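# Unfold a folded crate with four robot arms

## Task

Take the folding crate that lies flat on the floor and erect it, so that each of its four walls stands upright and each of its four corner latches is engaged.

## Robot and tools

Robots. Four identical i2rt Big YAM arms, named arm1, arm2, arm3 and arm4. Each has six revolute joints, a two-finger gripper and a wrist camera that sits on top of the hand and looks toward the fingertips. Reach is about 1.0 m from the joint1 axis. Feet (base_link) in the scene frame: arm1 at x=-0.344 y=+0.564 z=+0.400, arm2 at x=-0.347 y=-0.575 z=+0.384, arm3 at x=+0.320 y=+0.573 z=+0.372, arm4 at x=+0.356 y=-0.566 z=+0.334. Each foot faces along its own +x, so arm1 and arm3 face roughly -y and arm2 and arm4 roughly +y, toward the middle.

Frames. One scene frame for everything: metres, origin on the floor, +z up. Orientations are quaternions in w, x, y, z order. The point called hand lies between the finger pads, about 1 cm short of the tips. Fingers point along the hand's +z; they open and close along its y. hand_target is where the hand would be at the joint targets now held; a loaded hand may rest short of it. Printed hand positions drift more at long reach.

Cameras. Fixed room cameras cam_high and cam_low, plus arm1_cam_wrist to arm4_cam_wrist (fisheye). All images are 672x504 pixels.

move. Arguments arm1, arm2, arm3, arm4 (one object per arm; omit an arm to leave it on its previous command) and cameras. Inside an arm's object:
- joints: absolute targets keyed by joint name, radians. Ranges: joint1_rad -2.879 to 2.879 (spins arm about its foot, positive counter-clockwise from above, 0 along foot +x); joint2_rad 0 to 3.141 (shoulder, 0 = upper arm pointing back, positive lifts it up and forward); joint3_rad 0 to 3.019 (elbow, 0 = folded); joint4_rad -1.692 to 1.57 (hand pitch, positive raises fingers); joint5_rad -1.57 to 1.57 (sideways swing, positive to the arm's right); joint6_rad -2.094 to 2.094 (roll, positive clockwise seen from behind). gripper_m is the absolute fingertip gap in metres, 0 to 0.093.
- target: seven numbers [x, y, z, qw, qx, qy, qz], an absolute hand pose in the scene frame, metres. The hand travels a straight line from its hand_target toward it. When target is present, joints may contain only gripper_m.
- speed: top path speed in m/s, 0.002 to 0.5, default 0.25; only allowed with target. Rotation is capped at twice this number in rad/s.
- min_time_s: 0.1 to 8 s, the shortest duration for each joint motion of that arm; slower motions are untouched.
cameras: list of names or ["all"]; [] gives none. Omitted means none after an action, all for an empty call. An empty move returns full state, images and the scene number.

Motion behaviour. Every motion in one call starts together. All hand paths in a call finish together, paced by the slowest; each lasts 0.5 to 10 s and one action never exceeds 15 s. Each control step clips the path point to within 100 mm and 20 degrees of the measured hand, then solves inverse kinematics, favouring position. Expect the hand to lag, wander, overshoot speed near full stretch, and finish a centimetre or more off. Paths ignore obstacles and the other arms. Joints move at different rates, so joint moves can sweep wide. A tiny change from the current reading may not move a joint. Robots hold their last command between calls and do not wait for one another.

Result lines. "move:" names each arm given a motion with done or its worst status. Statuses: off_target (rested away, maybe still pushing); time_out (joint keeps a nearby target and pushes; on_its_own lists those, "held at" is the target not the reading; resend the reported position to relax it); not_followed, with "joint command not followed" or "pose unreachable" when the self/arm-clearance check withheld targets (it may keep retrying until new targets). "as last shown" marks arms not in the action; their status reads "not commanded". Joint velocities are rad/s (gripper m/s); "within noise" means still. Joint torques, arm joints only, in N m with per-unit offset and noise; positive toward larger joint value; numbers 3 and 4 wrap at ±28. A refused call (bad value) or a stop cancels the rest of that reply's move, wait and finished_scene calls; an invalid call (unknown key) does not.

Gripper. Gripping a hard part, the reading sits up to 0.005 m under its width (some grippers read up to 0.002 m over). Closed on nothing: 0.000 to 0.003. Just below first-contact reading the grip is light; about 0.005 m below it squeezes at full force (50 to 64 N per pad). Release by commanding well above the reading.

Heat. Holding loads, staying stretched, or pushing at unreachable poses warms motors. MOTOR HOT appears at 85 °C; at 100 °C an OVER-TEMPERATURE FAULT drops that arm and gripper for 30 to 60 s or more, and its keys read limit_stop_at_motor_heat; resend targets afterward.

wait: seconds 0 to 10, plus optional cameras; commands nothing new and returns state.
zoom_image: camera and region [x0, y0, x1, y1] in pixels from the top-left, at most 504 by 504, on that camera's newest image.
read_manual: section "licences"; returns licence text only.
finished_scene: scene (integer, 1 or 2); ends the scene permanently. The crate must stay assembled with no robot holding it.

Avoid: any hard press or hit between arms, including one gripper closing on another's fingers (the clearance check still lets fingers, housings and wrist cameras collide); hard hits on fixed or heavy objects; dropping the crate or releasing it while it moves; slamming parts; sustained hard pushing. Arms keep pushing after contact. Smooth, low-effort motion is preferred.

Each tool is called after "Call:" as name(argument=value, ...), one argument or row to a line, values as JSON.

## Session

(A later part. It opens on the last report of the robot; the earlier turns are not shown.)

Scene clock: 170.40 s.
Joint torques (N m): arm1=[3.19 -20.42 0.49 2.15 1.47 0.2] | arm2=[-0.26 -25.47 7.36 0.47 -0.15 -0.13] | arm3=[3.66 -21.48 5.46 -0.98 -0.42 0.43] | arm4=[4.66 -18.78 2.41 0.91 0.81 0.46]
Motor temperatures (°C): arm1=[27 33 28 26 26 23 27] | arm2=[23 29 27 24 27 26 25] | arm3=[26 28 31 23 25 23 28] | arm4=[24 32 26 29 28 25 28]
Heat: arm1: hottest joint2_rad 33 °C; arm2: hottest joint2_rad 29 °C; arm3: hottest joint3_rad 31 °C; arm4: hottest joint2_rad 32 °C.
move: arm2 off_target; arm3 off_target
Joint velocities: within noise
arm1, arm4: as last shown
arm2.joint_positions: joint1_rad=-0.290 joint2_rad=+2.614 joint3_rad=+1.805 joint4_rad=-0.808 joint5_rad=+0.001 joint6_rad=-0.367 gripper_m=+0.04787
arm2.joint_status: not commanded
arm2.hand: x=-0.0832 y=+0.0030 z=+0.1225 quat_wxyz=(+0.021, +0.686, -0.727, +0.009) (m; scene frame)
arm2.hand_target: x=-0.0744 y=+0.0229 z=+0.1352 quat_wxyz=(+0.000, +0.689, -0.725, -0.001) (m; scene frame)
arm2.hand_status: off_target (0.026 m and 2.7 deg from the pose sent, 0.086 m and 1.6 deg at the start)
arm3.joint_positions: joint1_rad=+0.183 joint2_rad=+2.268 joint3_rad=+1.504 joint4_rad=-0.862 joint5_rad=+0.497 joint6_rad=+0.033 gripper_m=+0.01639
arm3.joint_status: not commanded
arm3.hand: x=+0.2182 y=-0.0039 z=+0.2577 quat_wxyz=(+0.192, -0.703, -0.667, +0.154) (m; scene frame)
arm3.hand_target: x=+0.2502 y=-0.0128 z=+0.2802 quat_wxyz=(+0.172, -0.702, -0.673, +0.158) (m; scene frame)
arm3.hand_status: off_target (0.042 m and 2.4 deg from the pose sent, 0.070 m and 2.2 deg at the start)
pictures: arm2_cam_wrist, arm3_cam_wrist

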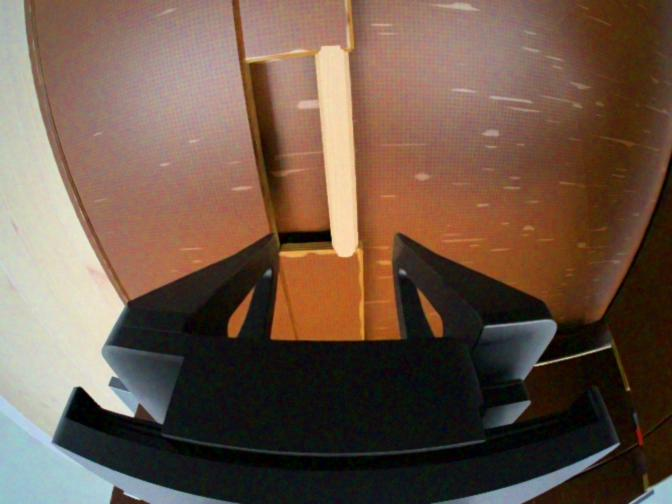

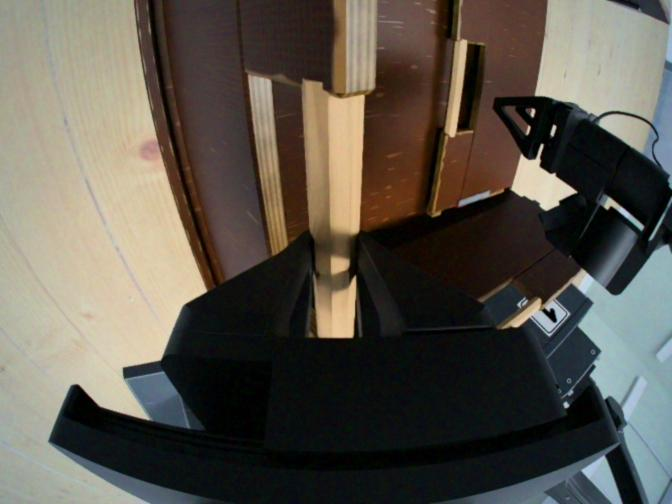

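Call:
move(
  arm3={"target": [0.280, -0.014, 0.280, 0.1765, -0.7010, -0.6714, 0.1625], "speed": 0.08},
  arm2={"target": [-0.0710, 0.0245, 0.058, 0, 0.689, -0.724, 0], "speed": 0.15},
)

Call:
move(
  arm3={"target": [0.300, -0.014, 0.278, 0.1765, -0.7010, -0.6714, 0.1625], "speed": 0.06},
  arm2={"target": [-0.0715, 0.0235, 0.0345, 0, 0.689, -0.724, 0], "speed": 0.1},
  cameras=["arm2_cam_wrist", "arm3_cam_wrist"],
)

Scene clock: 175.30 s.
Joint torques (N m): arm1=[3.55 -20.78 0.44 2.22 1.51 0.24] | arm2=[-0.44 -25.99 7.2 0.5 -0.07 -0.13] | arm3=[1.96 -20.42 6.6 -1.14 -0.5 0.36] | arm4=[4.78 -18.78 2.43 0.9 0.81 0.45]
Motor temperatures (°C): arm1=[27 33 28 26 26 23 27] | arm2=[23 29 27 24 27 26 25] | arm3=[26 29 30 23 26 23 28] | arm4=[24 32 26 29 28 25 28]
Heat: arm1: hottest joint2_rad 33 °C; arm2: hottest joint2_rad 29 °C; arm3: hottest joint3_rad 30 °C; arm4: hottest joint2_rad 32 °C.
move: arm2 off_target; arm3 off_target
Joint velocities: within noise
arm1: as last shown
arm2.joint_positions: joint1_rad=-0.287 joint2_rad=+2.780 joint3_rad=+1.917 joint4_rad=-0.752 joint5_rad=+0.001 joint6_rad=-0.372 gripper_m=+0.04787
arm2.joint_status: not commanded
arm2.hand: x=-0.0842 y=+0.0056 z=+0.0473 quat_wxyz=(+0.020, +0.689, -0.725, +0.009) (m; scene frame)
arm2.hand_target: x=-0.0732 y=+0.0243 z=+0.0583 quat_wxyz=(+0.000, +0.690, -0.723, +0.000) (m; scene frame)
arm2.hand_status: off_target (0.025 m and 2.5 deg from the pose sent, 0.069 m and 2.7 deg at the start)
arm3.joint_positions: joint1_rad=+0.253 joint2_rad=+2.263 joint3_rad=+1.504 joint4_rad=-0.892 joint5_rad=+0.508 joint6_rad=+0.104 gripper_m=+0.01631
arm3.joint_status: not commanded
arm3.hand: x=+0.2573 y=-0.0040 z=+0.2617 quat_wxyz=(+0.193, -0.699, -0.669, +0.163) (m; scene frame)
arm3.hand_target: x=+0.2796 y=-0.0142 z=+0.2798 quat_wxyz=(+0.176, -0.701, -0.672, +0.163) (m; scene frame)
arm3.hand_status: off_target (0.031 m and 1.9 deg from the pose sent, 0.066 m and 2.1 deg at the start)
arm4.joint_positions: joint1_rad=+0.838 joint2_rad=+2.090 joint3_rad=+0.908 joint4_rad=+0.181 joint5_rad=+0.829 joint6_rad=-0.736 gripper_m=+0.01654
arm4.joint_status: not commanded
arm4.hand: x=-0.0267 y=-0.1958 z=+0.2452 quat_wxyz=(-0.464, +0.886, -0.020, +0.020) (m; scene frame)
arm4.hand_target: x=-0.0317 y=-0.2133 z=+0.2556 quat_wxyz=(-0.470, +0.883, -0.017, +0.009) (m; scene frame)
arm4.hand_status: not commanded
pictures: none

Scene clock: 176.50 s.
Joint torques (N m): arm1=[3.02 -20.54 0.18 2.1 1.48 0.2] | arm2=[-0.73 -25.11 7.2 0.59 -0.08 -0.13] | arm3=[4.13 -19.25 7.12 -1.68 -0.58 0.6] | arm4=[4.66 -18.78 2.43 0.9 0.81 0.46]
Motor temperatures (°C): arm1=[27 33 28 26 26 23 27] | arm2=[23 29 27 24 27 26 25] | arm3=[26 29 30 23 26 23 28] | arm4=[24 32 26 29 28 25 28]
Heat: arm1: hottest joint2_rad 33 °C; arm2: hottest joint2_rad 29 °C; arm3: hottest joint3_rad 30 °C; arm4: hottest joint2_rad 32 °C.
move: arm2 off_target; arm3 off_target
Joint velocities: within noise
arm1.joint_positions: joint1_rad=+0.863 joint2_rad=+2.232 joint3_rad=+0.802 joint4_rad=+0.399 joint5_rad=+0.820 joint6_rad=-0.712 gripper_m=+0.01671
arm1.joint_status: not commanded
arm1.hand: x=-0.0098 y=+0.2226 z=+0.2440 quat_wxyz=(+0.026, -0.021, -0.889, +0.457) (m; scene frame)
arm1.hand_target: x=+0.0015 y=+0.2350 z=+0.2573 quat_wxyz=(+0.012, -0.014, -0.883, +0.470) (m; scene frame)
arm1.hand_status: not commanded
arm2.joint_positions: joint1_rad=-0.287 joint2_rad=+2.820 joint3_rad=+1.953 joint4_rad=-0.742 joint5_rad=+0.001 joint6_rad=-0.372 gripper_m=+0.04787
arm2.joint_status: not commanded
arm2.hand: x=-0.0827 y=+0.0088 z=+0.0313 quat_wxyz=(+0.017, +0.689, -0.725, +0.008) (m; scene frame)
arm2.hand_target: x=-0.0719 y=+0.0227 z=+0.0351 quat_wxyz=(+0.000, +0.689, -0.724, +0.000) (m; scene frame)
arm2.hand_status: off_target (0.019 m and 2.1 deg from the pose sent, 0.025 m and 2.5 deg at the start)
arm3.joint_positions: joint1_rad=+0.253 joint2_rad=+2.263 joint3_rad=+1.506 joint4_rad=-0.896 joint5_rad=+0.508 joint6_rad=+0.115 gripper_m=+0.01631
arm3.joint_status: not commanded
arm3.hand: x=+0.2573 y=-0.0041 z=+0.2622 quat_wxyz=(+0.193, -0.703, -0.665, +0.163) (m; scene frame)
arm3.hand_target: x=+0.2986 y=-0.0130 z=+0.2775 quat_wxyz=(+0.176, -0.701, -0.672, +0.163) (m; scene frame)
arm3.hand_status: off_target (0.047 m and 2.0 deg from the pose sent, 0.047 m and 1.9 deg at the start)
arm4: as last shown
pictures: arm2_cam_wrist, arm3_cam_wrist

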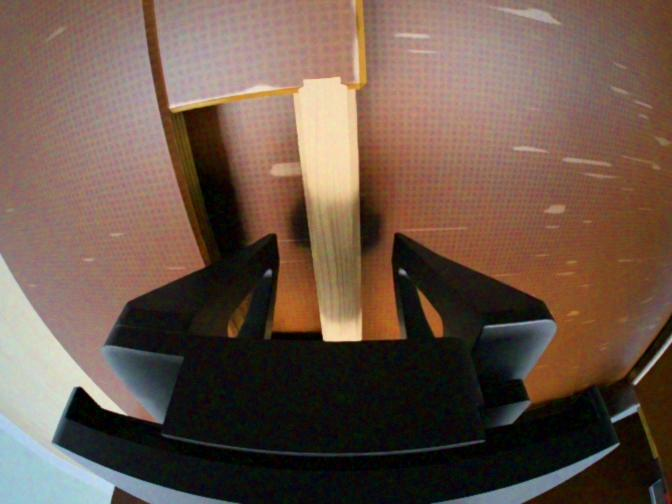

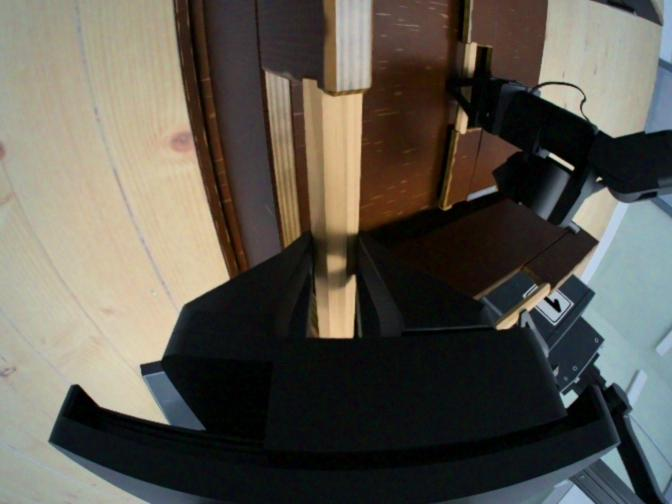

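Call:
move(
  arm2={"joints": {"gripper_m": 0.012}},
  arm3={"target": [0.274, -0.013, 0.279, 0.1765, -0.7010, -0.6714, 0.1625], "speed": 0.08},
)

Call:
move(
  arm2={"target": [-0.083, 0.024, 0.094, -0.0350, 0.6912, -0.7207, 0.0388], "speed": 0.1},
)

Call:
move(
  arm2={"target": [-0.105, 0.025, 0.151, -0.0701, 0.6884, -0.7178, 0.0776], "speed": 0.12},
)

Scene clock: 178.87 s.
Joint torques (N m): arm1=[3.08 -20.6 0.43 2.15 1.43 0.21] | arm2=[-0.67 -25.11 7.16 0.58 -0.13 0.08] | arm3=[1.26 -20.13 6.09 -0.92 -0.45 0.21] | arm4=[4.72 -18.78 2.41 0.9 0.81 0.46]
Motor temperatures (°C): arm1=[27 33 28 26 26 23 27] | arm2=[23 29 27 24 27 26 25] | arm3=[26 29 30 23 26 23 28] | arm4=[24 32 26 29 28 25 28]
Heat: arm1: hottest joint2_rad 33 °C; arm2: hottest joint2_rad 29 °C; arm3: hottest joint3_rad 30 °C; arm4: hottest joint2_rad 32 °C.
move: arm2 off_target; arm3 off_target
Joint velocities: within noise
arm1, arm4: as last shown
arm2.joint_positions: joint1_rad=-0.287 joint2_rad=+2.820 joint3_rad=+1.955 joint4_rad=-0.742 joint5_rad=+0.002 joint6_rad=-0.398 gripper_m=+0.01739
arm2.joint_status: gripper_m off_target (ended at +0.01742, target +0.01200)
arm2.hand: x=-0.0821 y=+0.0095 z=+0.0317 quat_wxyz=(+0.016, +0.698, -0.716, +0.008) (m; scene frame)
arm2.hand_target: x=-0.0716 y=+0.0232 z=+0.0354 quat_wxyz=(+0.000, +0.692, -0.722, +0.000) (m; scene frame)
arm2.hand_status: not commanded
arm3.joint_positions: joint1_rad=+0.253 joint2_rad=+2.263 joint3_rad=+1.506 joint4_rad=-0.896 joint5_rad=+0.508 joint6_rad=+0.110 gripper_m=+0.01631
arm3.joint_status: not commanded
arm3.hand: x=+0.2573 y=-0.0041 z=+0.2622 quat_wxyz=(+0.193, -0.701, -0.667, +0.163) (m; scene frame)
arm3.hand_target: x=+0.2739 y=-0.0129 z=+0.2787 quat_wxyz=(+0.176, -0.701, -0.672, +0.163) (m; scene frame)
arm3.hand_status: off_target (0.025 m and 2.0 deg from the pose sent, 0.025 m and 2.0 deg at the start)
pictures: none

Scene clock: 180.17 s.
Joint torques (N m): arm1=[3.19 -21.07 0.4 2.15 1.42 0.23] | arm2=[0.79 -30.39 3.95 -0.2 -0.04 0.28] | arm3=[1.08 -20.07 6.13 -0.62 -0.44 0.18] | arm4=[4.72 -18.84 2.43 0.9 0.81 0.46]
Motor temperatures (°C): arm1=[27 33 28 26 26 23 27] | arm2=[23 30 27 24 27 26 25] | arm3=[26 30 30 23 26 23 28] | arm4=[24 32 26 29 28 25 28]
Heat: arm1: hottest joint2_rad 33 °C; arm2: hottest joint2_rad 30 °C; arm3: hottest joint2_rad 30 °C; arm4: hottest joint2_rad 32 °C.
move: arm2 off_target
Joint velocities: within noise
arm1, arm3, arm4: as last shown
arm2.joint_positions: joint1_rad=-0.259 joint2_rad=+2.740 joint3_rad=+1.854 joint4_rad=-0.679 joint5_rad=+0.100 joint6_rad=-0.375 gripper_m=+0.01739
arm2.joint_status: not commanded
arm2.hand: x=-0.0833 y=+0.0084 z=+0.0573 quat_wxyz=(-0.023, +0.699, -0.713, +0.045) (m; scene frame)
arm2.hand_target: x=-0.0830 y=+0.0264 z=+0.0920 quat_wxyz=(-0.038, +0.692, -0.720, +0.037) (m; scene frame)
arm2.hand_status: off_target (0.040 m and 2.0 deg from the pose sent, 0.064 m and 6.9 deg at the start)
pictures: none

Scene clock: 181.33 s.
Joint torques (N m): arm1=[3.31 -20.95 0.34 2.14 1.44 0.19] | arm2=[0.79 -30.51 4.01 -0.72 -0.18 0.47] | arm3=[1.61 -20.66 5.93 -0.7 -0.43 0.19] | arm4=[4.72 -18.78 2.41 0.9 0.81 0.46]
Motor temperatures (°C): arm1=[27 33 28 26 26 23 27] | arm2=[23 30 27 24 27 26 25] | arm3=[26 30 30 23 26 23 28] | arm4=[24 33 26 29 28 25 28]
Heat: arm1: hottest joint2_rad 33 °C; arm2: hottest joint2_rad 30 °C; arm3: hottest joint2_rad 30 °C; arm4: hottest joint2_rad 33 °C.
move: arm2 off_target
Joint velocities: within noise
arm1, arm3, arm4: as last shown
arm2.joint_positions: joint1_rad=-0.210 joint2_rad=+2.610 joint3_rad=+1.734 joint4_rad=-0.668 joint5_rad=+0.209 joint6_rad=-0.334 gripper_m=+0.01734
arm2.joint_status: not commanded
arm2.hand: x=-0.0967 y=+0.0087 z=+0.1110 quat_wxyz=(-0.058, +0.698, -0.709, +0.089) (m; scene frame)
arm2.hand_target: x=-0.0994 y=+0.0236 z=+0.1495 quat_wxyz=(-0.070, +0.686, -0.720, +0.078) (m; scene frame)
arm2.hand_status: off_target (0.044 m and 2.4 deg from the pose sent, 0.098 m and 6.7 deg at the start)
pictures: none

Call:
move(
  arm2={"target": [-0.142, 0.027, 0.208, -0.1048, 0.6836, -0.7129, 0.1161], "speed": 0.14},
)

Call:
move(
  arm2={"target": [-0.189, 0.029, 0.240, -0.1279, 0.6794, -0.7086, 0.1416], "speed": 0.12},
)

Call:
move(
  arm2={"target": [-0.247, 0.031, 0.261, -0.1508, 0.6744, -0.7034, 0.1670], "speed": 0.12},
)

Scene clock: 184.07 s.
Joint torques (N m): arm1=[3.49 -21.19 0.49 2.09 1.47 0.2] | arm2=[1.85 -29.39 4.79 -0.59 -0.3 0.55] | arm3=[0.79 -20.31 6.16 -0.8 -0.46 0.18] | arm4=[4.66 -18.78 2.41 0.9 0.81 0.46]
Motor temperatures (°C): arm1=[27 33 28 26 26 23 27] | arm2=[23 30 27 24 27 26 25] | arm3=[26 30 30 23 26 23 28] | arm4=[24 33 26 29 28 25 28]
Heat: arm1: hottest joint2_rad 33 °C; arm2: hottest joint2_rad 30 °C; arm3: hottest joint2_rad 30 °C; arm4: hottest joint2_rad 33 °C.
move: arm2 off_target
Joint velocities: within noise
arm1, arm3, arm4: as last shown
arm2.joint_positions: joint1_rad=-0.131 joint2_rad=+2.481 joint3_rad=+1.636 joint4_rad=-0.706 joint5_rad=+0.320 joint6_rad=-0.260 gripper_m=+0.01679
arm2.joint_status: not commanded
arm2.hand: x=-0.1296 y=+0.0091 z=+0.1688 quat_wxyz=(-0.088, +0.695, -0.701, +0.133) (m; scene frame)
arm2.hand_target: x=-0.1408 y=+0.0272 z=+0.2061 quat_wxyz=(-0.105, +0.684, -0.713, +0.116) (m; scene frame)
arm2.hand_status: off_target (0.045 m and 3.3 deg from the pose sent, 0.109 m and 6.5 deg at the start)
pictures: none

Scene clock: 185.23 s.
Joint torques (N m): arm1=[3.43 -20.72 0.47 2.19 1.44 0.18] | arm2=[3.37 -28.86 5.08 -0.64 -0.75 0.58] | arm3=[0.91 -20.42 6.11 -0.83 -0.49 0.22] | arm4=[4.72 -18.78 2.41 0.9 0.81 0.46]
Motor temperatures (°C): arm1=[27 33 28 26 26 23 27] | arm2=[23 30 27 24 27 26 25] | arm3=[26 30 30 23 26 23 28] | arm4=[24 33 26 29 28 25 28]
Heat: arm1: hottest joint2_rad 33 °C; arm2: hottest joint2_rad 30 °C; arm3: hottest joint2_rad 30 °C; arm4: hottest joint2_rad 33 °C.
move: arm2 off_target
Joint velocities: within noise
arm1, arm3, arm4: as last shown
arm2.joint_positions: joint1_rad=-0.055 joint2_rad=+2.414 joint3_rad=+1.591 joint4_rad=-0.755 joint5_rad=+0.406 joint6_rad=-0.168 gripper_m=+0.01677
arm2.joint_status: not commanded
arm2.hand: x=-0.1628 y=+0.0088 z=+0.2026 quat_wxyz=(-0.112, +0.685, -0.700, +0.168) (m; scene frame)
arm2.hand_target: x=-0.1873 y=+0.0284 z=+0.2381 quat_wxyz=(-0.127, +0.680, -0.708, +0.142) (m; scene frame)
arm2.hand_status: off_target (0.050 m and 3.7 deg from the pose sent, 0.095 m and 5.0 deg at the start)
pictures: none

Scene clock: 186.50 s.
Joint torques (N m): arm1=[2.96 -20.31 0.43 2.22 1.47 0.2] | arm2=[4.07 -27.05 5.81 -0.28 -1.12 0.48] | arm3=[1.32 -20.54 6.12 -0.83 -0.46 0.19] | arm4=[4.72 -18.78 2.43 0.9 0.81 0.46]
Motor temperatures (°C): arm1=[27 33 28 26 26 23 27] | arm2=[23 30 27 24 27 26 25] | arm3=[26 30 30 23 26 23 28] | arm4=[24 33 26 29 28 25 28]
Heat: arm1: hottest joint2_rad 33 °C; arm2: hottest joint2_rad 30 °C; arm3: hottest joint2_rad 30 °C; arm4: hottest joint2_rad 33 °C.
move: arm2 off_target
Joint velocities: within noise
arm1, arm3, arm4: as last shown
arm2.joint_positions: joint1_rad=+0.050 joint2_rad=+2.366 joint3_rad=+1.578 joint4_rad=-0.849 joint5_rad=+0.488 joint6_rad=-0.038 gripper_m=+0.01679
arm2.joint_status: not commanded
arm2.hand: x=-0.2138 y=+0.0096 z=+0.2335 quat_wxyz=(-0.136, +0.675, -0.696, +0.203) (m; scene frame)
arm2.hand_target: x=-0.2461 y=+0.0291 z=+0.2601 quat_wxyz=(-0.148, +0.676, -0.701, +0.170) (m; scene frame)
arm2.hand_status: off_target (0.048 m and 4.5 deg from the pose sent, 0.105 m and 4.6 deg at the start)
pictures: none

Call:
move(
  arm2={"target": [-0.281, 0.032, 0.268, -0.1628, 0.6718, -0.7006, 0.1804], "speed": 0.1},
)

Call:
move(
  arm2={"target": [-0.308, 0.033, 0.268, -0.1698, 0.6702, -0.6989, 0.1881], "speed": 0.08},
  cameras=["arm2_cam_wrist"],
)

Call:
move(
  arm2={"target": [-0.332, 0.033, 0.270, -0.1698, 0.6702, -0.6989, 0.1881], "speed": 0.06},
  cameras=["arm2_cam_wrist", "cam_high", "cam_low"],
)

Scene clock: 189.50 s.
Joint torques (N m): arm1=[3.31 -20.01 0.57 2.15 1.46 0.22] | arm2=[3.66 -25.93 6.67 0.03 -1.11 0.41] | arm3=[1.03 -20.31 6.06 -0.73 -0.46 0.18] | arm4=[4.72 -18.78 2.43 0.9 0.81 0.46]
Motor temperatures (°C): arm1=[27 33 28 26 26 23 27] | arm2=[23 30 27 24 27 26 25] | arm3=[26 30 30 23 26 23 28] | arm4=[24 33 26 29 28 25 28]
Heat: arm1: hottest joint2_rad 33 °C; arm2: hottest joint2_rad 30 °C; arm3: hottest joint2_rad 30 °C; arm4: hottest joint2_rad 33 °C.
move: arm2 off_target
Joint velocities: within noise
arm1, arm3: as last shown
arm2.joint_positions: joint1_rad=+0.119 joint2_rad=+2.351 joint3_rad=+1.578 joint4_rad=-0.901 joint5_rad=+0.522 joint6_rad=+0.045 gripper_m=+0.01679
arm2.joint_status: not commanded
arm2.hand: x=-0.2494 y=+0.0100 z=+0.2461 quat_wxyz=(-0.150, +0.670, -0.694, +0.216) (m; scene frame)
arm2.hand_target: x=-0.2800 y=+0.0314 z=+0.2681 quat_wxyz=(-0.163, +0.672, -0.700, +0.180) (m; scene frame)
arm2.hand_status: off_target (0.044 m and 4.3 deg from the pose sent, 0.079 m and 4.0 deg at the start)
arm4.joint_positions: joint1_rad=+0.838 joint2_rad=+2.090 joint3_rad=+0.908 joint4_rad=+0.181 joint5_rad=+0.829 joint6_rad=-0.736 gripper_m=+0.01654
arm4.joint_status: not commanded
arm4.hand: x=-0.0267 y=-0.1958 z=+0.2452 quat_wxyz=(-0.464, +0.886, -0.020, +0.020) (m; scene frame)
arm4.hand_target: x=-0.0317 y=-0.2133 z=+0.2556 quat_wxyz=(-0.470, +0.883, -0.017, +0.009) (m; scene frame)
arm4.hand_status: not commanded
pictures: none

Scene clock: 190.60 s.
Joint torques (N m): arm1=[2.32 -20.54 0.35 2.09 1.42 0.19] | arm2=[5.48 -25.05 7.47 -0.28 -1.18 0.58] | arm3=[1.14 -20.07 6.13 -0.83 -0.43 0.19] | arm4=[4.66 -18.78 2.41 0.9 0.81 0.46]
Motor temperatures (°C): arm1=[27 33 28 26 26 23 27] | arm2=[23 31 27 24 27 26 25] | arm3=[26 30 30 23 26 23 28] | arm4=[24 33 26 29 28 25 28]
Heat: arm1: hottest joint2_rad 33 °C; arm2: hottest joint2_rad 31 °C; arm3: hottest joint2_rad 30 °C; arm4: hottest joint2_rad 33 °C.
move: arm2 off_target
Joint velocities: within noise
arm1.joint_positions: joint1_rad=+0.863 joint2_rad=+2.232 joint3_rad=+0.802 joint4_rad=+0.399 joint5_rad=+0.820 joint6_rad=-0.712 gripper_m=+0.01671
arm1.joint_status: not commanded
arm1.hand: x=-0.0098 y=+0.2226 z=+0.2440 quat_wxyz=(+0.026, -0.021, -0.889, +0.457) (m; scene frame)
arm1.hand_target: x=+0.0015 y=+0.2350 z=+0.2573 quat_wxyz=(+0.012, -0.014, -0.883, +0.470) (m; scene frame)
arm1.hand_status: not commanded
arm2.joint_positions: joint1_rad=+0.149 joint2_rad=+2.351 joint3_rad=+1.582 joint4_rad=-0.921 joint5_rad=+0.541 joint6_rad=+0.090 gripper_m=+0.01680
arm2.joint_status: not commanded
arm2.hand: x=-0.2637 y=+0.0106 z=+0.2493 quat_wxyz=(-0.160, +0.665, -0.695, +0.221) (m; scene frame)
arm2.hand_target: x=-0.3075 y=+0.0329 z=+0.2680 quat_wxyz=(-0.171, +0.670, -0.698, +0.185) (m; scene frame)
arm2.hand_status: off_target (0.053 m and 4.0 deg from the pose sent, 0.067 m and 3.9 deg at the start)
arm3, arm4: as last shown
pictures: arm2_cam_wrist

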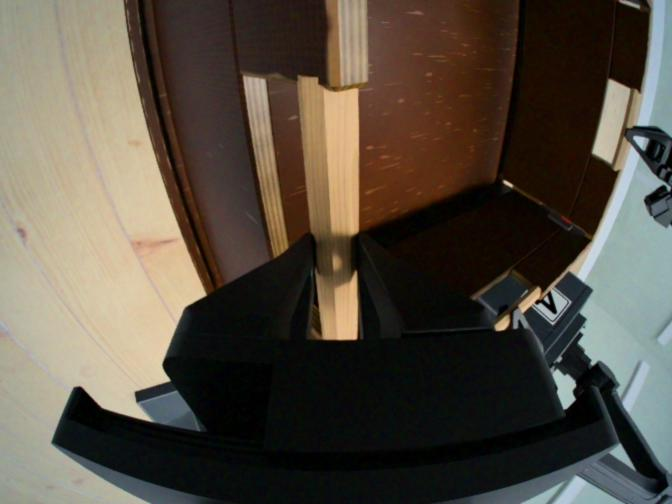

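Scene clock: 191.70 s.
Joint torques (N m): arm1=[3.49 -20.31 0.47 1.95 1.46 0.2] | arm2=[3.66 -24.64 7.75 -0.28 -1.04 0.42] | arm3=[1.2 -20.31 6.06 -0.68 -0.43 0.2] | arm4=[4.72 -18.78 2.41 0.87 0.81 0.46]
Motor temperatures (°C): arm1=[27 33 28 26 26 23 27] | arm2=[23 31 27 24 27 26 25] | arm3=[26 30 30 23 26 23 28] | arm4=[24 33 26 29 28 25 28]
Heat: arm1: hottest joint2_rad 33 °C; arm2: hottest joint2_rad 31 °C; arm3: hottest joint2_rad 30 °C; arm4: hottest joint2_rad 33 °C.
move: arm2 off_target
Joint velocities: within noise
arm1, arm4: as last shown
arm1.hand_target: x=+0.0016 y=+0.2350 z=+0.2573 quat_wxyz=(+0.011, -0.014, -0.883, +0.469) (m; scene frame)
arm2.joint_positions: joint1_rad=+0.208 joint2_rad=+2.351 joint3_rad=+1.596 joint4_rad=-0.969 joint5_rad=+0.534 joint6_rad=+0.145 gripper_m=+0.01659
arm2.joint_status: not commanded
arm2.hand: x=-0.2995 y=+0.0105 z=+0.2536 quat_wxyz=(-0.160, +0.670, -0.691, +0.222) (m; scene frame)
arm2.hand_target: x=-0.3312 y=+0.0306 z=+0.2701 quat_wxyz=(-0.168, +0.671, -0.697, +0.190) (m; scene frame)
arm2.hand_status: off_target (0.043 m and 4.2 deg from the pose sent, 0.075 m and 4.0 deg at the start)
arm3.joint_positions: joint1_rad=+0.253 joint2_rad=+2.263 joint3_rad=+1.506 joint4_rad=-0.896 joint5_rad=+0.508 joint6_rad=+0.108 gripper_m=+0.01631
arm3.joint_status: not commanded
arm3.hand: x=+0.2573 y=-0.0041 z=+0.2622 quat_wxyz=(+0.193, -0.701, -0.667, +0.163) (m; scene frame)
arm3.hand_target: x=+0.2741 y=-0.0129 z=+0.2787 quat_wxyz=(+0.176, -0.701, -0.672, +0.163) (m; scene frame)
arm3.hand_status: not commanded
arm4.hand_target: x=-0.0317 y=-0.2134 z=+0.2555 quat_wxyz=(-0.469, +0.883, -0.017, +0.009) (m; scene frame)
pictures: arm2_cam_wrist, cam_high, cam_low

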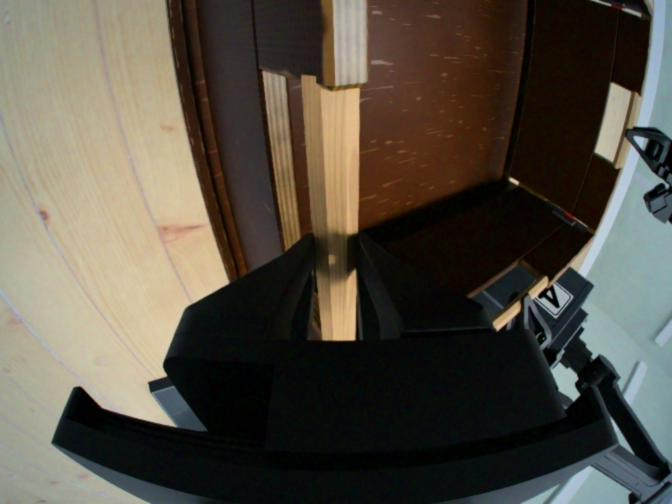

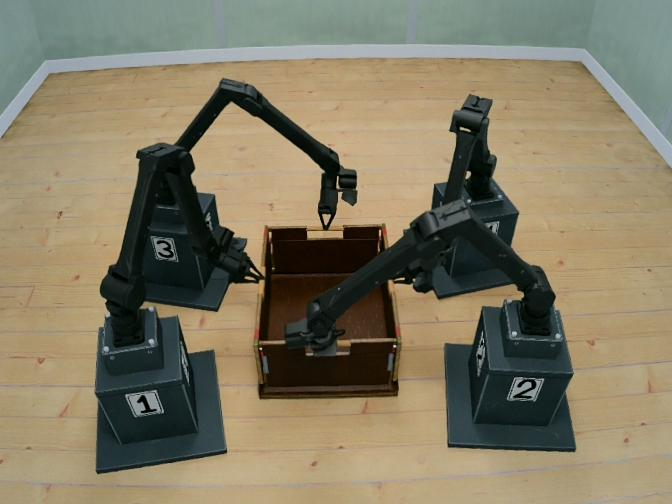

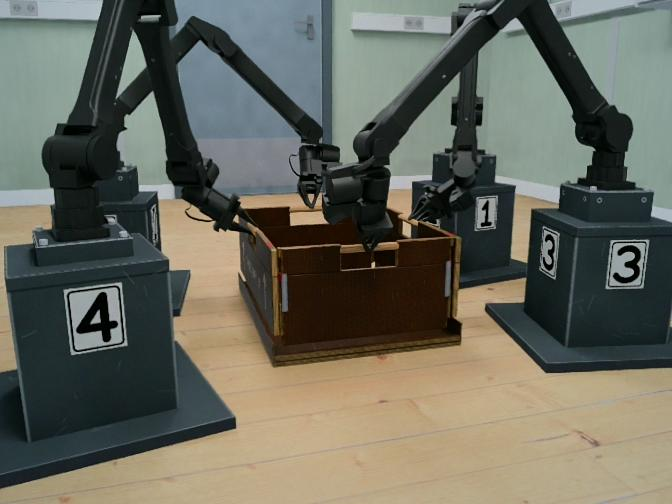

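Call:
move(
  arm2={"target": [-0.350, 0.033, 0.268, -0.1698, 0.6702, -0.6989, 0.1881], "speed": 0.06},
  arm3={"target": [0.302, -0.014, 0.277, 0.1765, -0.7010, -0.6714, 0.1625], "speed": 0.06},
)

Call:
move(
  arm2={"target": [-0.318, 0.032, 0.266, -0.1698, 0.6702, -0.6989, 0.1881], "speed": 0.1},
  arm3={"target": [0.270, -0.013, 0.279, 0.1765, -0.7010, -0.6714, 0.1625], "speed": 0.1},
  cameras=["cam_low", "cam_high"],
)

Scene clock: 194.30 s.
Joint torques (N m): arm1=[3.37 -20.48 0.29 2.07 1.4 0.18] | arm2=[6.18 -24.12 8.24 -0.31 -1.18 0.63] | arm3=[4.89 -19.72 7.25 -1.7 -0.6 0.62] | arm4=[4.66 -18.78 2.43 0.88 0.81 0.45]
Motor temperatures (°C): arm1=[27 33 28 26 26 23 27] | arm2=[23 31 27 24 27 26 25] | arm3=[26 30 30 23 26 23 28] | arm4=[24 33 26 29 28 25 28]
Heat: arm1: hottest joint2_rad 33 °C; arm2: hottest joint2_rad 31 °C; arm3: hottest joint2_rad 30 °C; arm4: hottest joint2_rad 33 °C.
move: arm2 off_target; arm3 off_target
Joint velocities: within noise
arm1, arm4: as last shown
arm2.joint_positions: joint1_rad=+0.208 joint2_rad=+2.351 joint3_rad=+1.598 joint4_rad=-0.970 joint5_rad=+0.533 joint6_rad=+0.159 gripper_m=+0.01659
arm2.joint_status: not commanded
arm2.hand: x=-0.2998 y=+0.0109 z=+0.2539 quat_wxyz=(-0.161, +0.665, -0.695, +0.221) (m; scene frame)
arm2.hand_target: x=-0.3494 y=+0.0323 z=+0.2681 quat_wxyz=(-0.171, +0.670, -0.699, +0.184) (m; scene frame)
arm2.hand_status: off_target (0.057 m and 4.0 deg from the pose sent, 0.057 m and 4.2 deg at the start)
arm3.joint_positions: joint1_rad=+0.253 joint2_rad=+2.263 joint3_rad=+1.506 joint4_rad=-0.896 joint5_rad=+0.508 joint6_rad=+0.116 gripper_m=+0.01631
arm3.joint_status: not commanded
arm3.hand: x=+0.2573 y=-0.0041 z=+0.2622 quat_wxyz=(+0.193, -0.703, -0.664, +0.164) (m; scene frame)
arm3.hand_target: x=+0.3004 y=-0.0130 z=+0.2764 quat_wxyz=(+0.176, -0.701, -0.672, +0.163) (m; scene frame)
arm3.hand_status: off_target (0.048 m and 2.0 deg from the pose sent, 0.048 m and 2.0 deg at the start)
pictures: none

Scene clock: 195.27 s.
Joint torques (N m): arm1=[3.49 -20.95 0.42 2.07 1.38 0.21] | arm2=[1.9 -24.47 6.97 0.53 -0.75 0.1] | arm3=[0.91 -20.78 5.93 -0.5 -0.42 0.16] | arm4=[4.66 -18.78 2.41 0.88 0.81 0.46]
Motor temperatures (°C): arm1=[27 33 28 26 26 23 27] | arm2=[23 31 27 24 27 26 25] | arm3=[26 30 30 23 26 23 28] | arm4=[24 33 26 29 28 25 28]
Heat: arm1: hottest joint2_rad 33 °C; arm2: hottest joint2_rad 31 °C; arm3: hottest joint2_rad 30 °C; arm4: hottest joint2_rad 33 °C.
move: arm2 off_target; arm3 off_target
Joint velocities: within noise
arm1, arm4: as last shown
arm2.joint_positions: joint1_rad=+0.207 joint2_rad=+2.351 joint3_rad=+1.598 joint4_rad=-0.970 joint5_rad=+0.530 joint6_rad=+0.146 gripper_m=+0.01659
arm2.joint_status: not commanded
arm2.hand: x=-0.2993 y=+0.0108 z=+0.2536 quat_wxyz=(-0.158, +0.669, -0.692, +0.221) (m; scene frame)
arm2.hand_target: x=-0.3180 y=+0.0297 z=+0.2665 quat_wxyz=(-0.167, +0.671, -0.697, +0.191) (m; scene frame)
arm2.hand_status: off_target (0.031 m and 4.1 deg from the pose sent, 0.030 m and 4.0 deg at the start)
arm3.joint_positions: joint1_rad=+0.252 joint2_rad=+2.263 joint3_rad=+1.506 joint4_rad=-0.896 joint5_rad=+0.508 joint6_rad=+0.107 gripper_m=+0.01631
arm3.joint_status: not commanded
arm3.hand: x=+0.2564 y=-0.0040 z=+0.2621 quat_wxyz=(+0.194, -0.701, -0.667, +0.163) (m; scene frame)
arm3.hand_target: x=+0.2693 y=-0.0129 z=+0.2787 quat_wxyz=(+0.177, -0.701, -0.671, +0.163) (m; scene frame)
arm3.hand_status: off_target (0.023 m and 2.0 deg from the pose sent, 0.023 m and 2.0 deg at the start)
pictures: cam_high, cam_low

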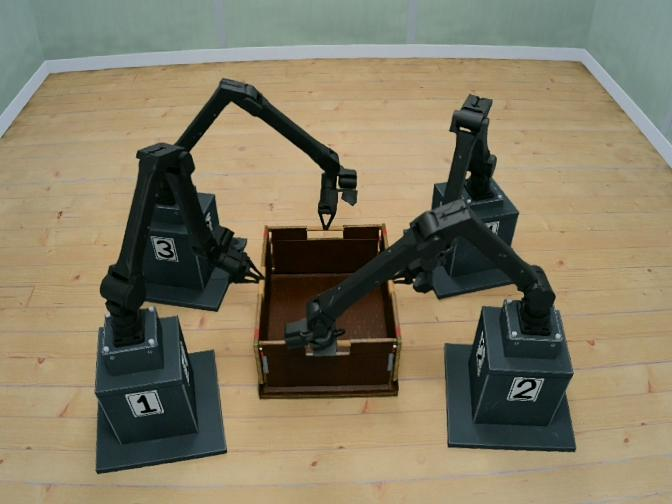

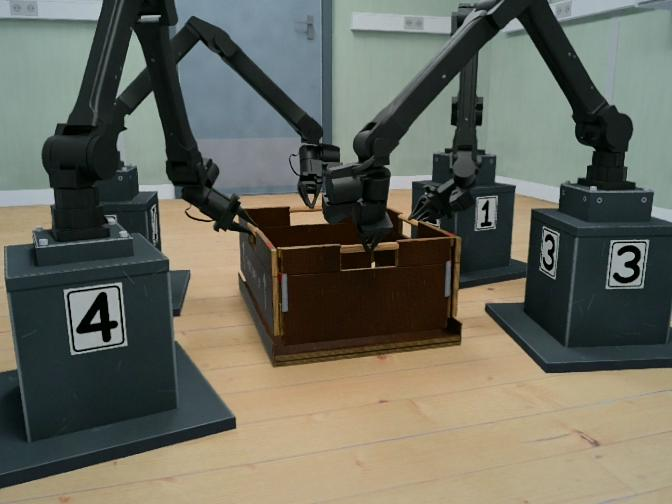

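Call:
move(
  arm2={"target": [-0.278, 0.030, 0.264, -0.1698, 0.6702, -0.6989, 0.1881], "speed": 0.08},
  arm3={"target": [0.232, -0.012, 0.279, 0.1765, -0.7010, -0.6714, 0.1625], "speed": 0.08},
)

Scene clock: 197.63 s.
Joint torques (N m): arm1=[3.14 -21.01 0.51 2.14 1.39 0.2] | arm2=[-2.26 -24.47 6.12 1.69 -0.03 -0.13] | arm3=[-2.55 -21.01 4.74 0.64 0.17 -0.21] | arm4=[4.72 -18.84 2.43 0.88 0.81 0.45]
Motor temperatures (°C): arm1=[27 33 28 26 26 23 27] | arm2=[23 31 27 24 27 26 25] | arm3=[26 30 30 23 26 23 28] | arm4=[24 33 26 29 28 25 28]
Heat: arm1: hottest joint2_rad 33 °C; arm2: hottest joint2_rad 31 °C; arm3: hottest joint2_rad 30 °C; arm4: hottest joint2_rad 33 °C.
move: arm2 off_target; arm3 off_target
Joint velocities: within noise
arm1, arm4: as last shown
arm2.joint_positions: joint1_rad=+0.198 joint2_rad=+2.340 joint3_rad=+1.581 joint4_rad=-0.943 joint5_rad=+0.518 joint6_rad=+0.108 gripper_m=+0.01656
arm2.joint_status: not commanded
arm2.hand: x=-0.2958 y=+0.0108 z=+0.2535 quat_wxyz=(-0.155, +0.678, -0.686, +0.213) (m; scene frame)
arm2.hand_target: x=-0.2835 y=+0.0298 z=+0.2647 quat_wxyz=(-0.171, +0.669, -0.699, +0.187) (m; scene frame)
arm2.hand_status: off_target (0.028 m and 3.8 deg from the pose sent, 0.031 m and 4.1 deg at the start)
arm3.joint_positions: joint1_rad=+0.241 joint2_rad=+2.260 joint3_rad=+1.506 joint4_rad=-0.894 joint5_rad=+0.486 joint6_rad=+0.076 gripper_m=+0.01627
arm3.joint_status: not commanded
arm3.hand: x=+0.2535 y=-0.0041 z=+0.2620 quat_wxyz=(+0.188, -0.697, -0.675, +0.152) (m; scene frame)
arm3.hand_target: x=+0.2395 y=-0.0103 z=+0.2779 quat_wxyz=(+0.176, -0.700, -0.674, +0.158) (m; scene frame)
arm3.hand_status: off_target (0.029 m and 1.9 deg from the pose sent, 0.031 m and 2.0 deg at the start)
pictures: none

Call:
move(
  arm2={"target": [-0.302, 0.030, 0.264, -0.1698, 0.6702, -0.6989, 0.1881], "speed": 0.1},
  arm3={"target": [0.263, -0.0115, 0.279, 0.1765, -0.7010, -0.6714, 0.1625], "speed": 0.1},
)

Call:
move(
  arm1={"joints": {"gripper_m": 0.045}},
  arm4={"joints": {"gripper_m": 0.045}},
  cameras=["arm1_cam_wrist", "arm4_cam_wrist"],
)

Scene clock: 200.87 s.
Joint torques (N m): arm1=[3.55 -21.19 0.25 2.17 1.38 0.2] | arm2=[0.38 -23.88 6.97 0.76 -0.14 0.13] | arm3=[0.44 -20.25 5.39 -0.02 0.27 0.19] | arm4=[4.72 -18.78 2.41 0.88 0.81 0.46]
Motor temperatures (°C): arm1=[27 33 28 26 26 23 27] | arm2=[23 30 27 24 27 26 25] | arm3=[26 30 30 23 26 23 28] | arm4=[24 33 26 29 28 25 28]
Heat: arm1: hottest joint2_rad 33 °C; arm2: hottest joint2_rad 30 °C; arm3: hottest joint2_rad 30 °C; arm4: hottest joint2_rad 33 °C.
move: arm2 off_target; arm3 off_target
Joint velocities: within noise
arm1, arm4: as last shown
arm2.joint_positions: joint1_rad=+0.199 joint2_rad=+2.340 joint3_rad=+1.581 joint4_rad=-0.943 joint5_rad=+0.518 joint6_rad=+0.110 gripper_m=+0.01656
arm2.joint_status: not commanded
arm2.hand: x=-0.2967 y=+0.0109 z=+0.2535 quat_wxyz=(-0.155, +0.678, -0.686, +0.213) (m; scene frame)
arm2.hand_target: x=-0.3027 y=+0.0296 z=+0.2643 quat_wxyz=(-0.169, +0.673, -0.695, +0.189) (m; scene frame)
arm2.hand_status: off_target (0.022 m and 3.7 deg from the pose sent, 0.023 m and 3.8 deg at the start)
arm3.joint_positions: joint1_rad=+0.243 joint2_rad=+2.260 joint3_rad=+1.506 joint4_rad=-0.894 joint5_rad=+0.488 joint6_rad=+0.084 gripper_m=+0.01627
arm3.joint_status: not commanded
arm3.hand: x=+0.2542 y=-0.0042 z=+0.2622 quat_wxyz=(+0.188, -0.699, -0.673, +0.154) (m; scene frame)
arm3.hand_target: x=+0.2627 y=-0.0114 z=+0.2786 quat_wxyz=(+0.177, -0.698, -0.674, +0.162) (m; scene frame)
arm3.hand_status: off_target (0.020 m and 1.7 deg from the pose sent, 0.021 m and 1.9 deg at the start)
pictures: none

Scene clock: 201.60 s.
Joint torques (N m): arm1=[0.73 -17.96 1.77 2.22 0.7 0.2] | arm2=[0.32 -23.88 6.97 0.77 -0.13 0.13] | arm3=[0.21 -20.6 5.37 -0.29 0.28 0.17] | arm4=[1.67 -15.68 4.51 0.9 0.37 0.38]
Motor temperatures (°C): arm1=[27 33 28 26 26 23 27] | arm2=[23 30 27 24 27 26 25] | arm3=[26 30 30 23 26 23 28] | arm4=[24 33 26 29 28 25 28]
Heat: arm1: hottest joint2_rad 33 °C; arm2: hottest joint2_rad 30 °C; arm3: hottest joint2_rad 30 °C; arm4: hottest joint2_rad 33 °C.
move: arm1 done; arm4 done
Joint velocities: within noise
arm1.joint_positions: joint1_rad=+0.913 joint2_rad=+2.206 joint3_rad=+0.787 joint4_rad=+0.399 joint5_rad=+0.838 joint6_rad=-0.712 gripper_m=+0.04494
arm1.joint_status: all done
arm1.hand: x=+0.0041 y=+0.2391 z=+0.2548 quat_wxyz=(+0.015, -0.004, -0.885, +0.466) (m; scene frame)
arm1.hand_target: x=+0.0048 y=+0.2387 z=+0.2572 quat_wxyz=(+0.010, -0.009, -0.883, +0.469) (m; scene frame)
arm1.hand_status: not commanded
arm2, arm3: as last shown
arm4.joint_positions: joint1_rad=+0.881 joint2_rad=+2.056 joint3_rad=+0.883 joint4_rad=+0.181 joint5_rad=+0.843 joint6_rad=-0.729 gripper_m=+0.04493
arm4.joint_status: all done
arm4.hand: x=-0.0359 y=-0.2141 z=+0.2572 quat_wxyz=(-0.470, +0.882, -0.008, +0.009) (m; scene frame)
arm4.hand_target: x=-0.0327 y=-0.2152 z=+0.2556 quat_wxyz=(-0.470, +0.883, -0.015, +0.009) (m; scene frame)
arm4.hand_status: not commanded
pictures: arm1_cam_wrist, arm4_cam_wrist

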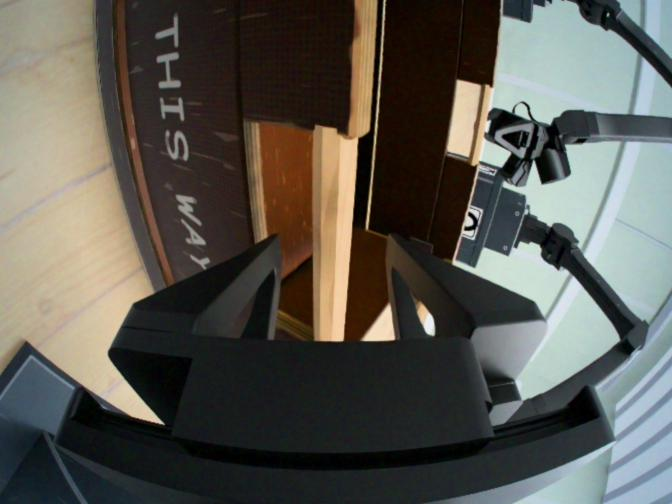

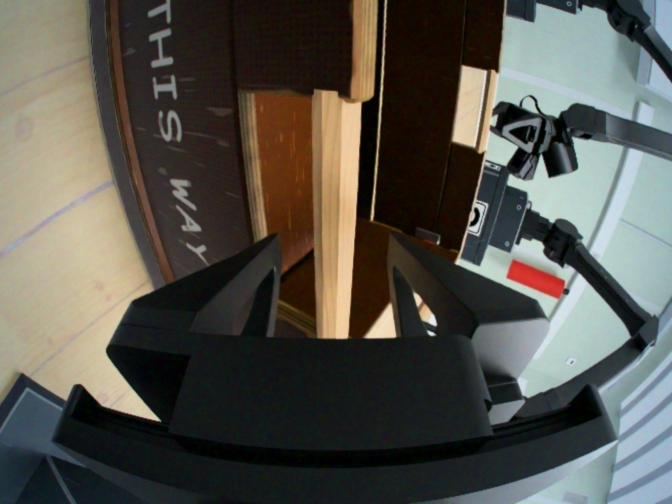

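Call:
move(
  arm1={"target": [0.0075, 0.3215, 0.3135, 0.010, -0.009, -0.883, 0.469], "speed": 0.12},
  arm4={"target": [-0.0357, -0.298, 0.312, -0.470, 0.883, -0.015, 0.009], "speed": 0.12},
)

Call:
move(
  arm2={"joints": {"gripper_m": 0.05}},
  arm3={"joints": {"gripper_m": 0.05}},
  cameras=["arm2_cam_wrist", "arm3_cam_wrist", "cam_low"],
)

Scene clock: 205.17 s.
Joint torques (N m): arm1=[0.09 -16.97 2.7 0.88 0.79 0.27] | arm2=[0.32 -23.94 6.97 0.75 -0.14 0.12] | arm3=[0.5 -20.6 5.39 -0.31 0.3 0.16] | arm4=[2.26 -14.04 5.53 0.23 0.48 0.39]
Motor temperatures (°C): arm1=[27 33 28 26 26 23 26] | arm2=[23 30 27 24 27 26 25] | arm3=[26 29 30 23 26 23 28] | arm4=[24 32 26 29 28 25 28]
Heat: arm1: hottest joint2_rad 33 °C; arm2: hottest joint2_rad 30 °C; arm3: hottest joint3_rad 30 °C; arm4: hottest joint2_rad 32 °C.
move: arm1 done; arm4 done
Joint velocities: within noise
arm1.joint_positions: joint1_rad=+1.106 joint2_rad=+1.995 joint3_rad=+0.701 joint4_rad=+0.064 joint5_rad=+0.929 joint6_rad=-0.434 gripper_m=+0.04496
arm1.joint_status: not commanded
arm1.hand: x=+0.0048 y=+0.3180 z=+0.3118 quat_wxyz=(+0.014, -0.007, -0.883, +0.469) (m; scene frame)
arm1.hand_target: x=+0.0066 y=+0.3205 z=+0.3139 quat_wxyz=(+0.011, -0.009, -0.882, +0.470) (m; scene frame)
arm1.hand_status: done (0.005 m and 0.5 deg from the pose sent, 0.101 m and 0.9 deg at the start)
arm2, arm3: as last shown
arm4.joint_positions: joint1_rad=+1.050 joint2_rad=+1.864 joint3_rad=+0.825 joint4_rad=-0.146 joint5_rad=+0.927 joint6_rad=-0.478 gripper_m=+0.04495
arm4.joint_status: not commanded
arm4.hand: x=-0.0358 y=-0.2925 z=+0.3131 quat_wxyz=(-0.471, +0.882, -0.013, +0.011) (m; scene frame)
arm4.hand_target: x=-0.0347 y=-0.2956 z=+0.3129 quat_wxyz=(-0.471, +0.882, -0.016, +0.011) (m; scene frame)
arm4.hand_status: done (0.006 m and 0.3 deg from the pose sent, 0.100 m and 0.8 deg at the start)
pictures: none

Scene clock: 205.83 s.
Joint torques (N m): arm1=[0.44 -16.21 2.76 0.88 0.74 0.24] | arm2=[0.32 -23.94 6.98 0.5 0.21 0.11] | arm3=[-0.15 -19.37 5.42 -0.16 0.31 0.16] | arm4=[2.14 -14.1 5.53 0.21 0.47 0.38]
Motor temperatures (°C): arm1=[27 33 28 26 26 23 26] | arm2=[23 30 27 24 27 26 25] | arm3=[26 29 30 23 26 23 28] | arm4=[24 32 26 29 28 25 28]
Heat: arm1: hottest joint2_rad 33 °C; arm2: hottest joint2_rad 30 °C; arm3: hottest joint3_rad 30 °C; arm4: hottest joint2_rad 32 °C.
move: arm2 done; arm3 done
Joint velocities: within noise
arm1, arm4: as last shown
arm1.joint_positions: joint1_rad=+1.106 joint2_rad=+1.995 joint3_rad=+0.701 joint4_rad=+0.064 joint5_rad=+0.929 joint6_rad=-0.432 gripper_m=+0.04496
arm1.hand_target: x=+0.0067 y=+0.3205 z=+0.3139 quat_wxyz=(+0.011, -0.009, -0.882, +0.470) (m; scene frame)
arm2.joint_positions: joint1_rad=+0.188 joint2_rad=+2.340 joint3_rad=+1.581 joint4_rad=-0.936 joint5_rad=+0.501 joint6_rad=+0.110 gripper_m=+0.04982
arm2.joint_status: all done
arm2.hand: x=-0.2931 y=+0.0114 z=+0.2519 quat_wxyz=(-0.150, +0.675, -0.692, +0.206) (m; scene frame)
arm2.hand_target: x=-0.2975 y=+0.0287 z=+0.2636 quat_wxyz=(-0.164, +0.670, -0.699, +0.188) (m; scene frame)
arm2.hand_status: not commanded
arm3.joint_positions: joint1_rad=+0.238 joint2_rad=+2.249 joint3_rad=+1.506 joint4_rad=-0.894 joint5_rad=+0.486 joint6_rad=+0.084 gripper_m=+0.04983
arm3.joint_status: all done
arm3.hand: x=+0.2518 y=-0.0064 z=+0.2680 quat_wxyz=(+0.184, -0.701, -0.671, +0.156) (m; scene frame)
arm3.hand_target: x=+0.2601 y=-0.0113 z=+0.2789 quat_wxyz=(+0.177, -0.700, -0.673, +0.161) (m; scene frame)
arm3.hand_status: not commanded
arm4.hand_target: x=-0.0347 y=-0.2956 z=+0.3128 quat_wxyz=(-0.471, +0.882, -0.016, +0.011) (m; scene frame)
pictures: arm2_cam_wrist, arm3_cam_wrist, cam_low

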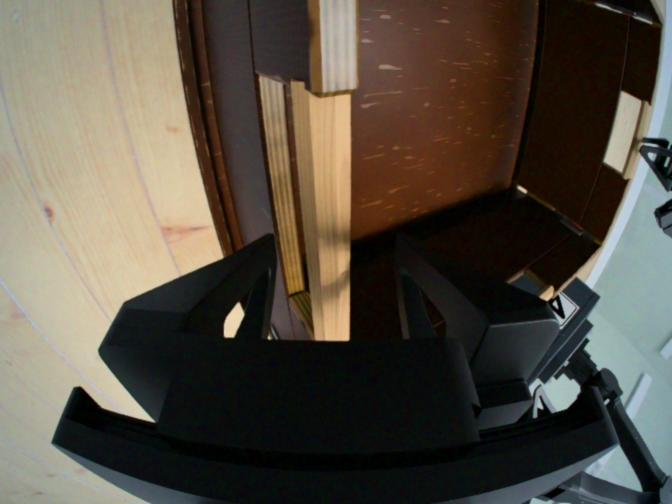

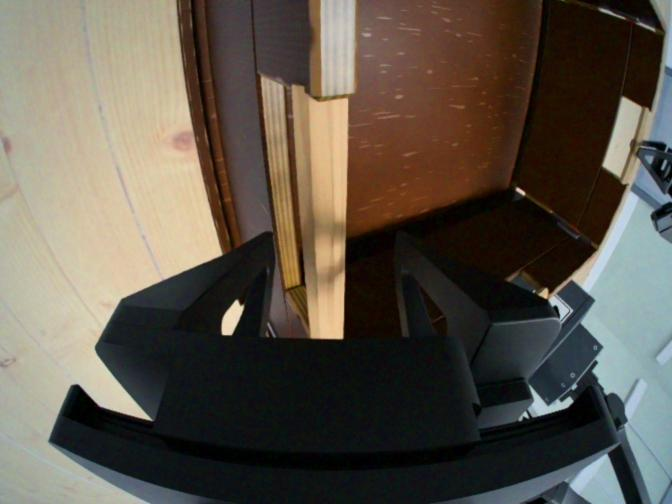

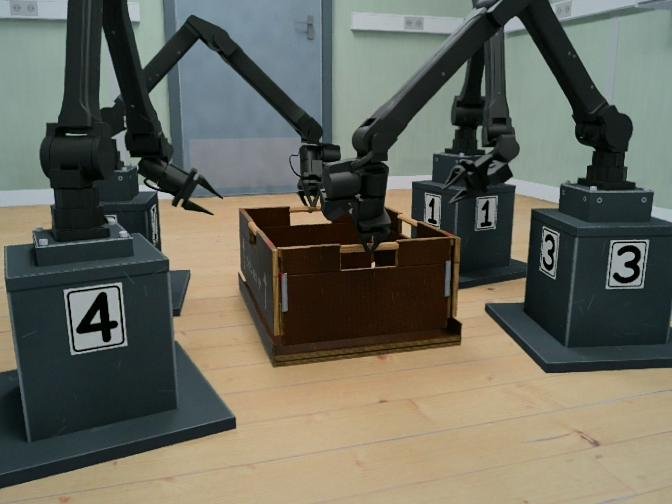

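Call:
move(
  arm2={"target": [-0.362, 0.040, 0.386, -0.164, 0.670, -0.699, 0.188], "speed": 0.12},
  arm3={"target": [0.325, -0.0155, 0.403, 0.177, -0.700, -0.673, 0.161], "speed": 0.12},
  cameras=["cam_high", "cam_low"],
)

Call:
zoom_image(
  camera="cam_low",
  region=[220, 180, 480, 375],
)

Call:
zoom_image(
  camera="cam_high",
  region=[240, 210, 420, 410],
)

Scene clock: 209.93 s.
Joint torques (N m): arm1=[0.44 -16.79 2.73 0.77 0.77 0.28] | arm2=[0.56 -26.29 8.85 -0.34 0.24 0.11] | arm3=[0.09 -18.78 9.44 -0.47 0.29 0.2] | arm4=[2.2 -14.04 5.53 0.23 0.47 0.39]
Motor temperatures (°C): arm1=[27 33 28 26 26 23 26] | arm2=[23 30 27 24 27 26 25] | arm3=[26 29 30 23 26 23 28] | arm4=[24 32 26 29 28 25 28]
Heat: arm1: hottest joint2_rad 33 °C; arm2: hottest joint2_rad 30 °C; arm3: hottest joint3_rad 30 °C; arm4: hottest joint2_rad 32 °C.
move: arm2 off_target; arm3 off_target
Joint velocities: within noise
arm1: as last shown
arm2.joint_positions: joint1_rad=+0.296 joint2_rad=+2.234 joint3_rad=+1.693 joint4_rad=-1.232 joint5_rad=+0.492 joint6_rad=+0.225 gripper_m=+0.04989
arm2.joint_status: not commanded
arm2.hand: x=-0.3588 y=+0.0205 z=+0.3519 quat_wxyz=(-0.146, +0.678, -0.687, +0.217) (m; scene frame)
arm2.hand_target: x=-0.3664 y=+0.0403 z=+0.3858 quat_wxyz=(-0.166, +0.673, -0.696, +0.188) (m; scene frame)
arm2.hand_status: off_target (0.039 m and 4.2 deg from the pose sent, 0.153 m and 2.8 deg at the start)
arm3.joint_positions: joint1_rad=+0.348 joint2_rad=+2.091 joint3_rad=+1.578 joint4_rad=-1.212 joint5_rad=+0.480 joint6_rad=+0.200 gripper_m=+0.04990
arm3.joint_status: not commanded
arm3.hand: x=+0.3152 y=+0.0011 z=+0.3834 quat_wxyz=(+0.198, -0.695, -0.675, +0.149) (m; scene frame)
arm3.hand_target: x=+0.3238 y=-0.0157 z=+0.4028 quat_wxyz=(+0.178, -0.700, -0.672, +0.162) (m; scene frame)
arm3.hand_status: off_target (0.027 m and 2.8 deg from the pose sent, 0.154 m and 1.0 deg at the start)
arm4.joint_positions: joint1_rad=+1.048 joint2_rad=+1.864 joint3_rad=+0.825 joint4_rad=-0.146 joint5_rad=+0.927 joint6_rad=-0.478 gripper_m=+0.04495
arm4.joint_status: not commanded
arm4.hand: x=-0.0354 y=-0.2919 z=+0.3131 quat_wxyz=(-0.471, +0.882, -0.014, +0.011) (m; scene frame)
arm4.hand_target: x=-0.0343 y=-0.2950 z=+0.3128 quat_wxyz=(-0.471, +0.882, -0.017, +0.011) (m; scene frame)
arm4.hand_status: not commanded
pictures: cam_high, cam_low

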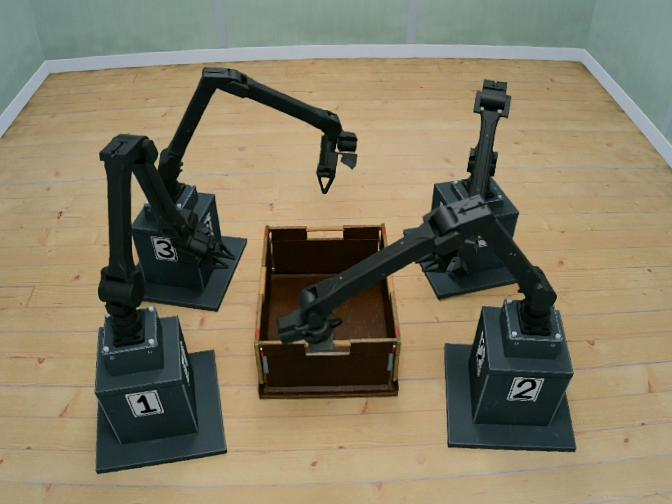

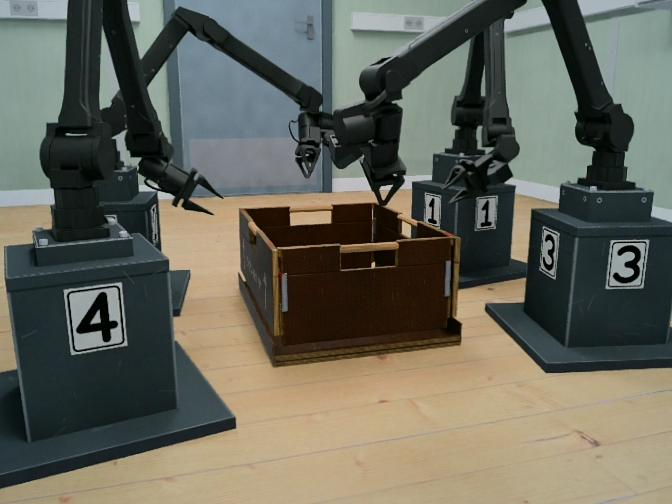

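Scaled by 1.938 from the camera's 672x504 image, which has a finer 960x720 frame.

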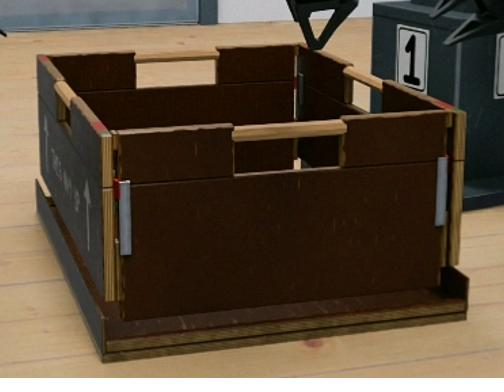

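Scaled by 2.520 from the camera's 672x504 image, which has a finer 960x720 frame.

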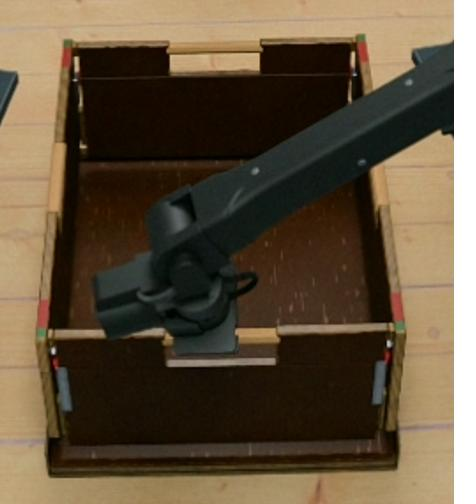

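Call:
zoom_image(
  camera="cam_low",
  region=[260, 220, 330, 320],
)

Call:
zoom_image(
  camera="cam_low",
  region=[420, 210, 480, 300],
)

Call:
zoom_image(
  camera="cam_high",
  region=[245, 320, 300, 400],
)

Call:
zoom_image(
  camera="cam_high",
  region=[370, 320, 410, 400],
)

Call:
zoom_image(
  camera="cam_high",
  region=[255, 218, 395, 280],
)

Scaled by 5.040 from the camera's 672x504 image, which has a finer 960x720 frame.

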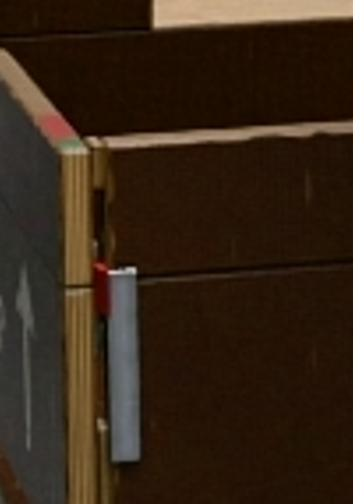

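Scaled by 5.600 from the camera's 672x504 image, which has a finer 960x720 frame.

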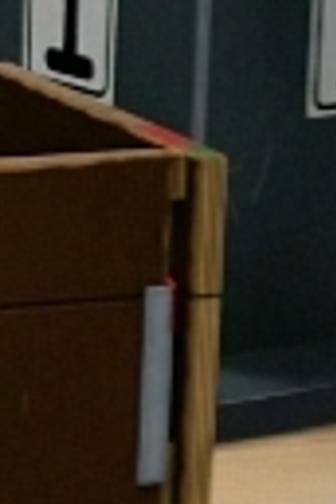

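Scaled by 6.300 from the camera's 672x504 image, which has a finer 960x720 frame.

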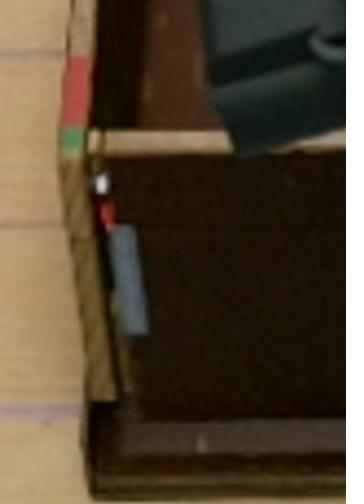

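Scaled by 6.300 from the camera's 672x504 image, which has a finer 960x720 frame.

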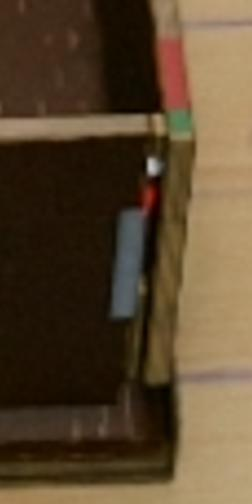

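Scaled by 3.600 from the camera's 672x504 image, which has a finer 960x720 frame.

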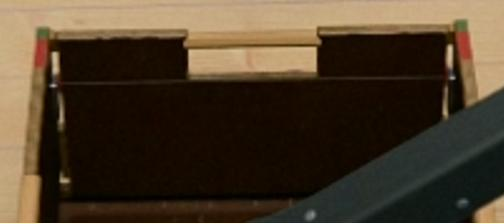

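Call:
finished_scene(
  scene=2,
)

The scene is finished: the task was done.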